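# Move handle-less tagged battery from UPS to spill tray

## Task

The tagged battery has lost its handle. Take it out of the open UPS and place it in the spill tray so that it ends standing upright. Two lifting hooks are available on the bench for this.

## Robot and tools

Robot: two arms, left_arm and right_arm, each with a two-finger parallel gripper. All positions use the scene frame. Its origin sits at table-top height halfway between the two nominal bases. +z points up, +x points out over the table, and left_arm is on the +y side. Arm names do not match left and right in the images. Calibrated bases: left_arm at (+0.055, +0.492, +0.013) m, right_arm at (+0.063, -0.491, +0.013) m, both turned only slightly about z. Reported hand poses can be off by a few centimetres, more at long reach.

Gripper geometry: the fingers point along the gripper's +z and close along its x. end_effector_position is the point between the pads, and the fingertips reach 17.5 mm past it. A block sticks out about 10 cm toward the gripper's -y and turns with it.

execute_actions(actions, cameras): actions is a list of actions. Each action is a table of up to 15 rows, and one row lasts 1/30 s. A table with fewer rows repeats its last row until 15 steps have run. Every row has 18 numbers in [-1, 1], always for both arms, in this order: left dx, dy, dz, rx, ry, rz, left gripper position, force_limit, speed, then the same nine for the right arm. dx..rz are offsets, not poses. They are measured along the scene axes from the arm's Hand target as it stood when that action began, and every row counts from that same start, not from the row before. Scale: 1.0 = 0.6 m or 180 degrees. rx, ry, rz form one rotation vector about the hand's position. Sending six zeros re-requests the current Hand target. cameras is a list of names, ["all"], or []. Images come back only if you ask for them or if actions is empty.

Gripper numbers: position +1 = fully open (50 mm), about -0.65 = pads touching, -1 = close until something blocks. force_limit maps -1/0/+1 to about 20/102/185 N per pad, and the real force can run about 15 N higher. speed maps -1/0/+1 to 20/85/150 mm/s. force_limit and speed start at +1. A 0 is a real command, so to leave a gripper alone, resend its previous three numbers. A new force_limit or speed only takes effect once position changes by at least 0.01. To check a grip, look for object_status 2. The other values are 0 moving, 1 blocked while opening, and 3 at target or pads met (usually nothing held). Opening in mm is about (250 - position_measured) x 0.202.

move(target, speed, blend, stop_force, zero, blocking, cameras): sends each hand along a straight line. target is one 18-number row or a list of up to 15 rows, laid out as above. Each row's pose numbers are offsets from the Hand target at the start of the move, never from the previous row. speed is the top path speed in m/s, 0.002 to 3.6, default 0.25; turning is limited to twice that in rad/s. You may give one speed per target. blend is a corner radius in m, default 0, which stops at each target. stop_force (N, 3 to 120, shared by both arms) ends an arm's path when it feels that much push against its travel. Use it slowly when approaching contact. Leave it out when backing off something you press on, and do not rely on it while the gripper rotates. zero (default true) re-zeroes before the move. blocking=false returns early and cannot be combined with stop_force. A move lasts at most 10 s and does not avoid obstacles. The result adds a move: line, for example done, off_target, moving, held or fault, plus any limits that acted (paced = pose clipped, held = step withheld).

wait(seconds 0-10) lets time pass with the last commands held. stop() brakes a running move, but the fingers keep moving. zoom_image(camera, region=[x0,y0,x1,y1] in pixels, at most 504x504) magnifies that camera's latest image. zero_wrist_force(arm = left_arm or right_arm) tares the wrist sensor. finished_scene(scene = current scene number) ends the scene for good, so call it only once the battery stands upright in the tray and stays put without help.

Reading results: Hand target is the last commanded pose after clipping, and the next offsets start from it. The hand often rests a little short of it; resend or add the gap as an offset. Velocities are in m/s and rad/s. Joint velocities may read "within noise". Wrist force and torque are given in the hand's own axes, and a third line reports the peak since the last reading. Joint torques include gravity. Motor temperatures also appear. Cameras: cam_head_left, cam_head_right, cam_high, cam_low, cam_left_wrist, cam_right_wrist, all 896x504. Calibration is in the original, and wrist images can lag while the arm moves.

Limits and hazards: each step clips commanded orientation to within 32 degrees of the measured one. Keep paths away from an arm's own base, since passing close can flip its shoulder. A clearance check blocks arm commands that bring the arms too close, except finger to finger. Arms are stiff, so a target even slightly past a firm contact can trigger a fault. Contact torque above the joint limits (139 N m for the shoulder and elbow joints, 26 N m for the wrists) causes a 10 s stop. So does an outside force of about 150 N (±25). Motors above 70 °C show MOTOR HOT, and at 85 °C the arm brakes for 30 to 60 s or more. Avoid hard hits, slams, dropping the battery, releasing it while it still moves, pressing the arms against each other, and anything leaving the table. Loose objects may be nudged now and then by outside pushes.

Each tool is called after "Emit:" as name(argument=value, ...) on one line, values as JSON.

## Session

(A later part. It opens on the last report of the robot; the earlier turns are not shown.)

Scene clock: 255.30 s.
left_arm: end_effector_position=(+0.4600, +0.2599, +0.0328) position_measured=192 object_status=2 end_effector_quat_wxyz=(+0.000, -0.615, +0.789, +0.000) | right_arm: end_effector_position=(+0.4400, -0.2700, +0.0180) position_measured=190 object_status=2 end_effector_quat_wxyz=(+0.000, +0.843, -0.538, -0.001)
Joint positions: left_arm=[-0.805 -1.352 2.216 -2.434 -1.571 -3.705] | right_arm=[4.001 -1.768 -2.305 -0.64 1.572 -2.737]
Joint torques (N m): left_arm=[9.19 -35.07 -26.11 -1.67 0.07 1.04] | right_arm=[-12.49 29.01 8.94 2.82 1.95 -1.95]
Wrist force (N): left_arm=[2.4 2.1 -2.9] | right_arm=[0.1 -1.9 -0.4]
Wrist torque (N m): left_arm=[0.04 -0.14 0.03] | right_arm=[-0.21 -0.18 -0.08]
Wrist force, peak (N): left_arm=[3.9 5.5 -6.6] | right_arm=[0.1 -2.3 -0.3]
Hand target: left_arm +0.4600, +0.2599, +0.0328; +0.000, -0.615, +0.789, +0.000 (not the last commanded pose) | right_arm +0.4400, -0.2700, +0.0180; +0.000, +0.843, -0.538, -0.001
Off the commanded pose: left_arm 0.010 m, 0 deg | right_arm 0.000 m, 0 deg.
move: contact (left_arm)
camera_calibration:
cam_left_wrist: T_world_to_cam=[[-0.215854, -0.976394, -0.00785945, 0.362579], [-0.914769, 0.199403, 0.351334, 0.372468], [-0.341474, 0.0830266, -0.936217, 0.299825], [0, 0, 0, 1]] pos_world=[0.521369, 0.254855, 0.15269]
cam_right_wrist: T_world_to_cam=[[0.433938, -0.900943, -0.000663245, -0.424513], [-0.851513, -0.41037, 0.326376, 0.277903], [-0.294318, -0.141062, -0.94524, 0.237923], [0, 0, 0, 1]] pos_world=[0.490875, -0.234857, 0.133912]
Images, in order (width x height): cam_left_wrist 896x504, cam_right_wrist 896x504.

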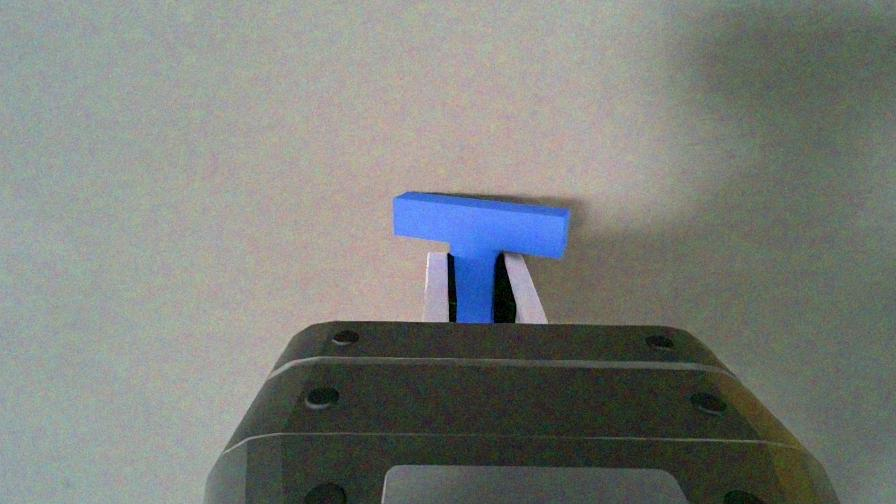

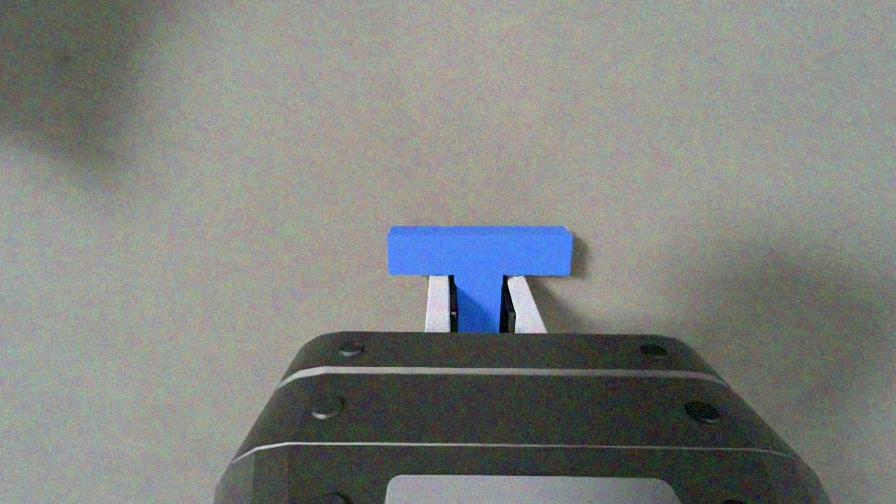

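Emit:
move(target=[[0,0,0,0,0,0,0.3,0,-1,0,0,0,0,0,0,0.3,0,-1],[0,0,0.25,0,0,0,0.3,0,-1,0,0,0.25,0,0,0,0.3,0,-1]], speed=[0.1,0.15], cameras=["all"])

Emit:
zoom_image(camera="cam_head_left", region=[350, 160, 470, 270])

Emit:
zoom_image(camera="cam_high", region=[340, 170, 540, 330])

Emit:
zoom_image(camera="cam_head_right", region=[350, 160, 470, 270])

Scene clock: 258.50 s.
left_arm: end_effector_position=(+0.4600, +0.2599, +0.1828) position_measured=107 object_status=3 end_effector_quat_wxyz=(+0.000, -0.615, +0.789, +0.000) | right_arm: end_effector_position=(+0.4400, -0.2700, +0.1680) position_measured=107 object_status=3 end_effector_quat_wxyz=(+0.000, +0.843, -0.538, -0.001)
Joint positions: left_arm=[-0.805 -1.599 2.014 -1.986 -1.571 -3.705] | right_arm=[4.001 -1.487 -2.107 -1.119 1.572 -2.737]
Joint torques (N m): left_arm=[-9.78 -20.56 -18.09 -1.46 0.84 -1.08] | right_arm=[11.4 24.81 23.58 1.77 2.06 1.51]
Wrist force (N): left_arm=[0.4 0.1 0.5] | right_arm=[0.3 -2.1 -0.8]
Wrist torque (N m): left_arm=[0.00 -0.05 0.02] | right_arm=[-0.24 -0.20 -0.09]
Wrist force, peak (N): left_arm=[2.6 1.8 -3.4] | right_arm=[0.3 -1.8 -3.3]
Hand target: left_arm +0.4600, +0.2599, +0.1828; +0.000, -0.615, +0.789, +0.000 | right_arm +0.4400, -0.2700, +0.1680; +0.000, +0.843, -0.538, -0.001
Off the commanded pose: left_arm 0.000 m, 0 deg | right_arm 0.000 m, 0 deg.
move: done
camera_calibration:
cam_left_wrist: T_world_to_cam=[[-0.215795, -0.976408, -0.00769659, 0.363779], [-0.914814, 0.199414, 0.351211, 0.319806], [-0.341391, 0.0828306, -0.936265, 0.44027], [0, 0, 0, 1]] pos_world=[0.521369, 0.254955, 0.30269]
cam_right_wrist: T_world_to_cam=[[0.433914, -0.900954, -0.000608441, -0.42442], [-0.851557, -0.410344, 0.326296, 0.229029], [-0.294227, -0.141066, -0.945268, 0.379576], [0, 0, 0, 1]] pos_world=[0.490875, -0.234857, 0.283812]

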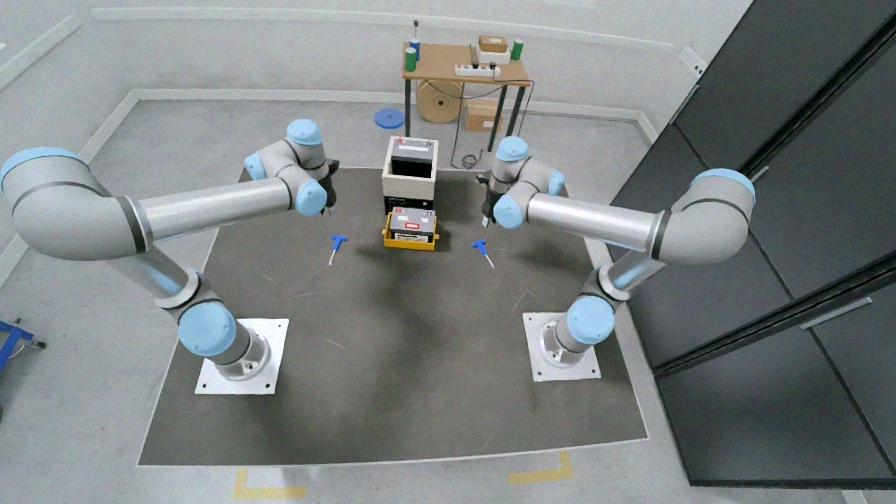

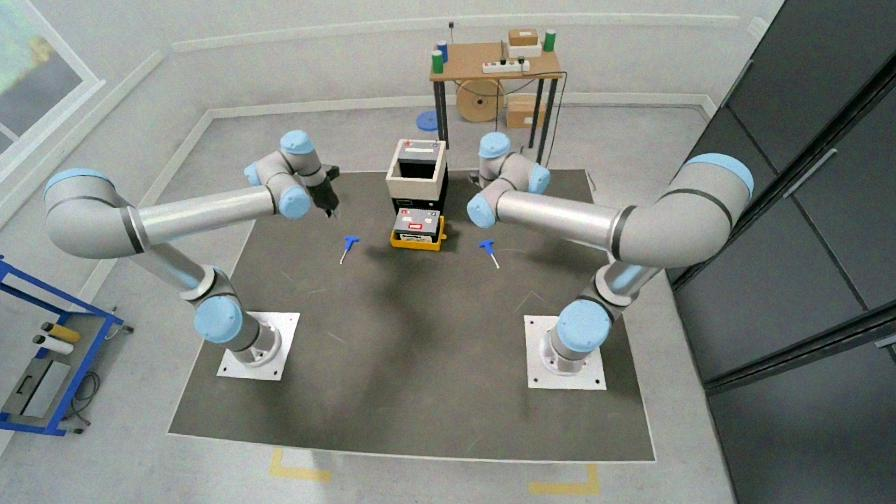

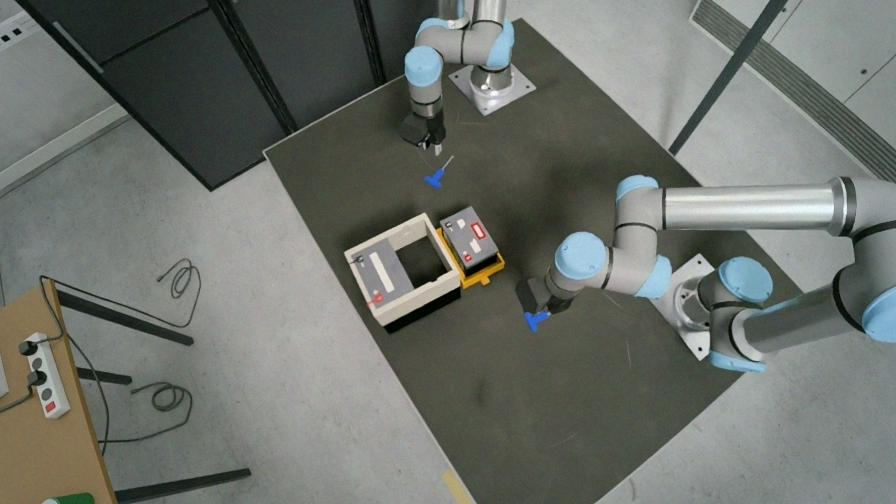

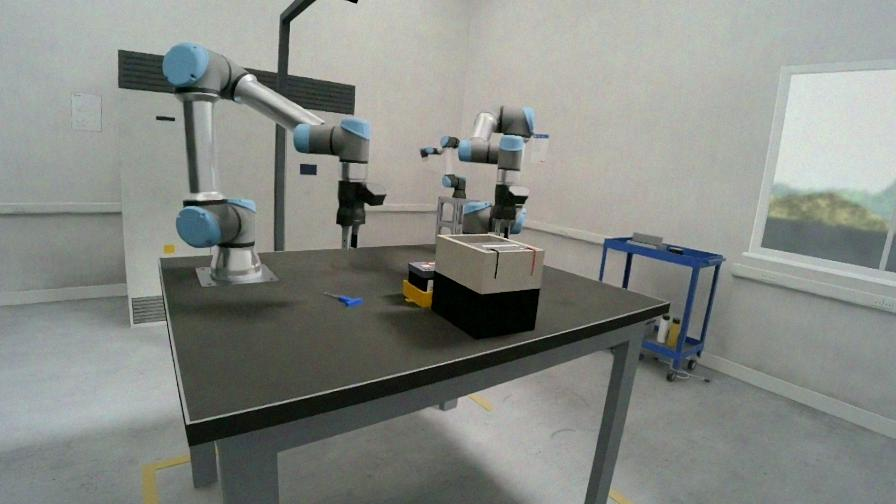

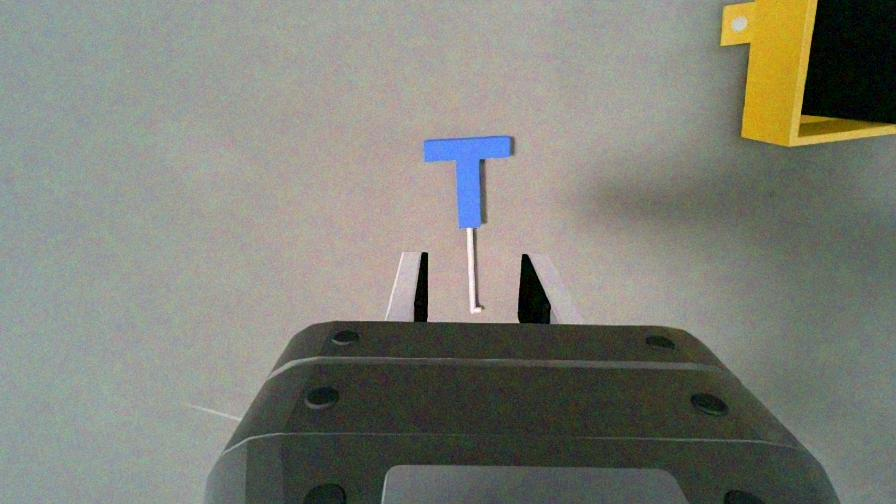

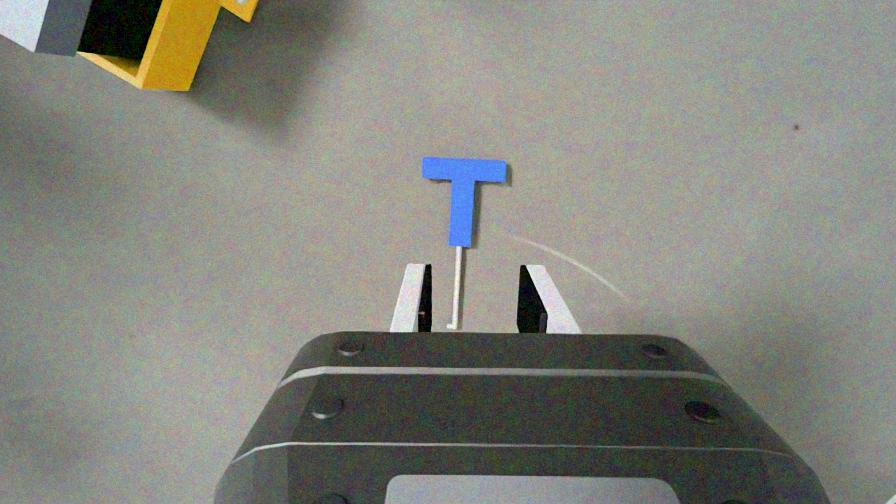

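Scaled by 4.200.

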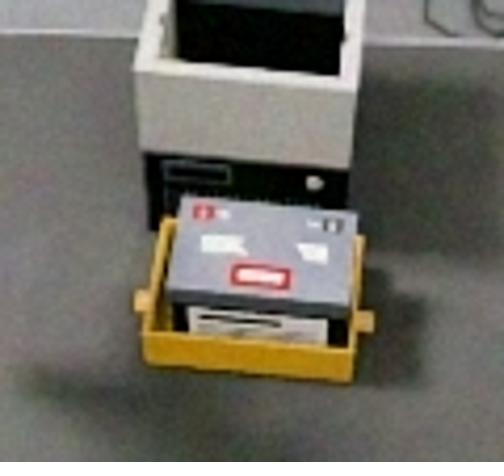

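Scaled by 2.520.

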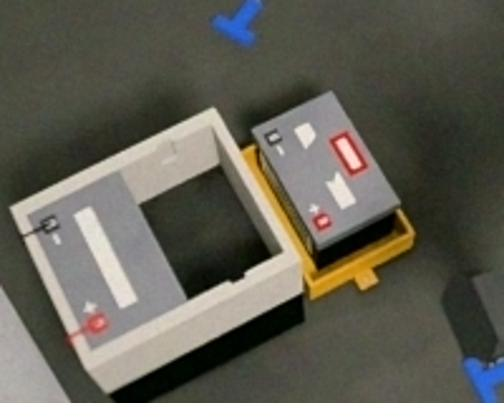

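Scaled by 4.200.

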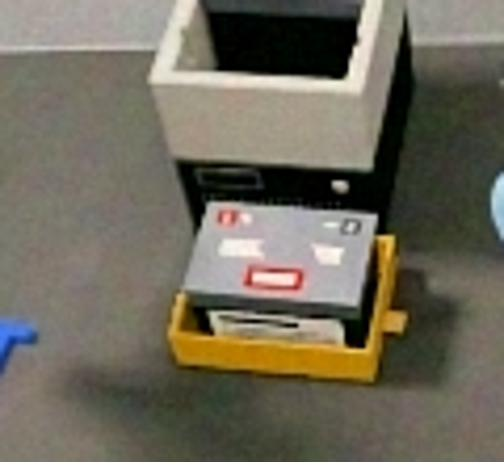

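Emit:
finished_scene(scene=1)

The scene is finished: the task was done.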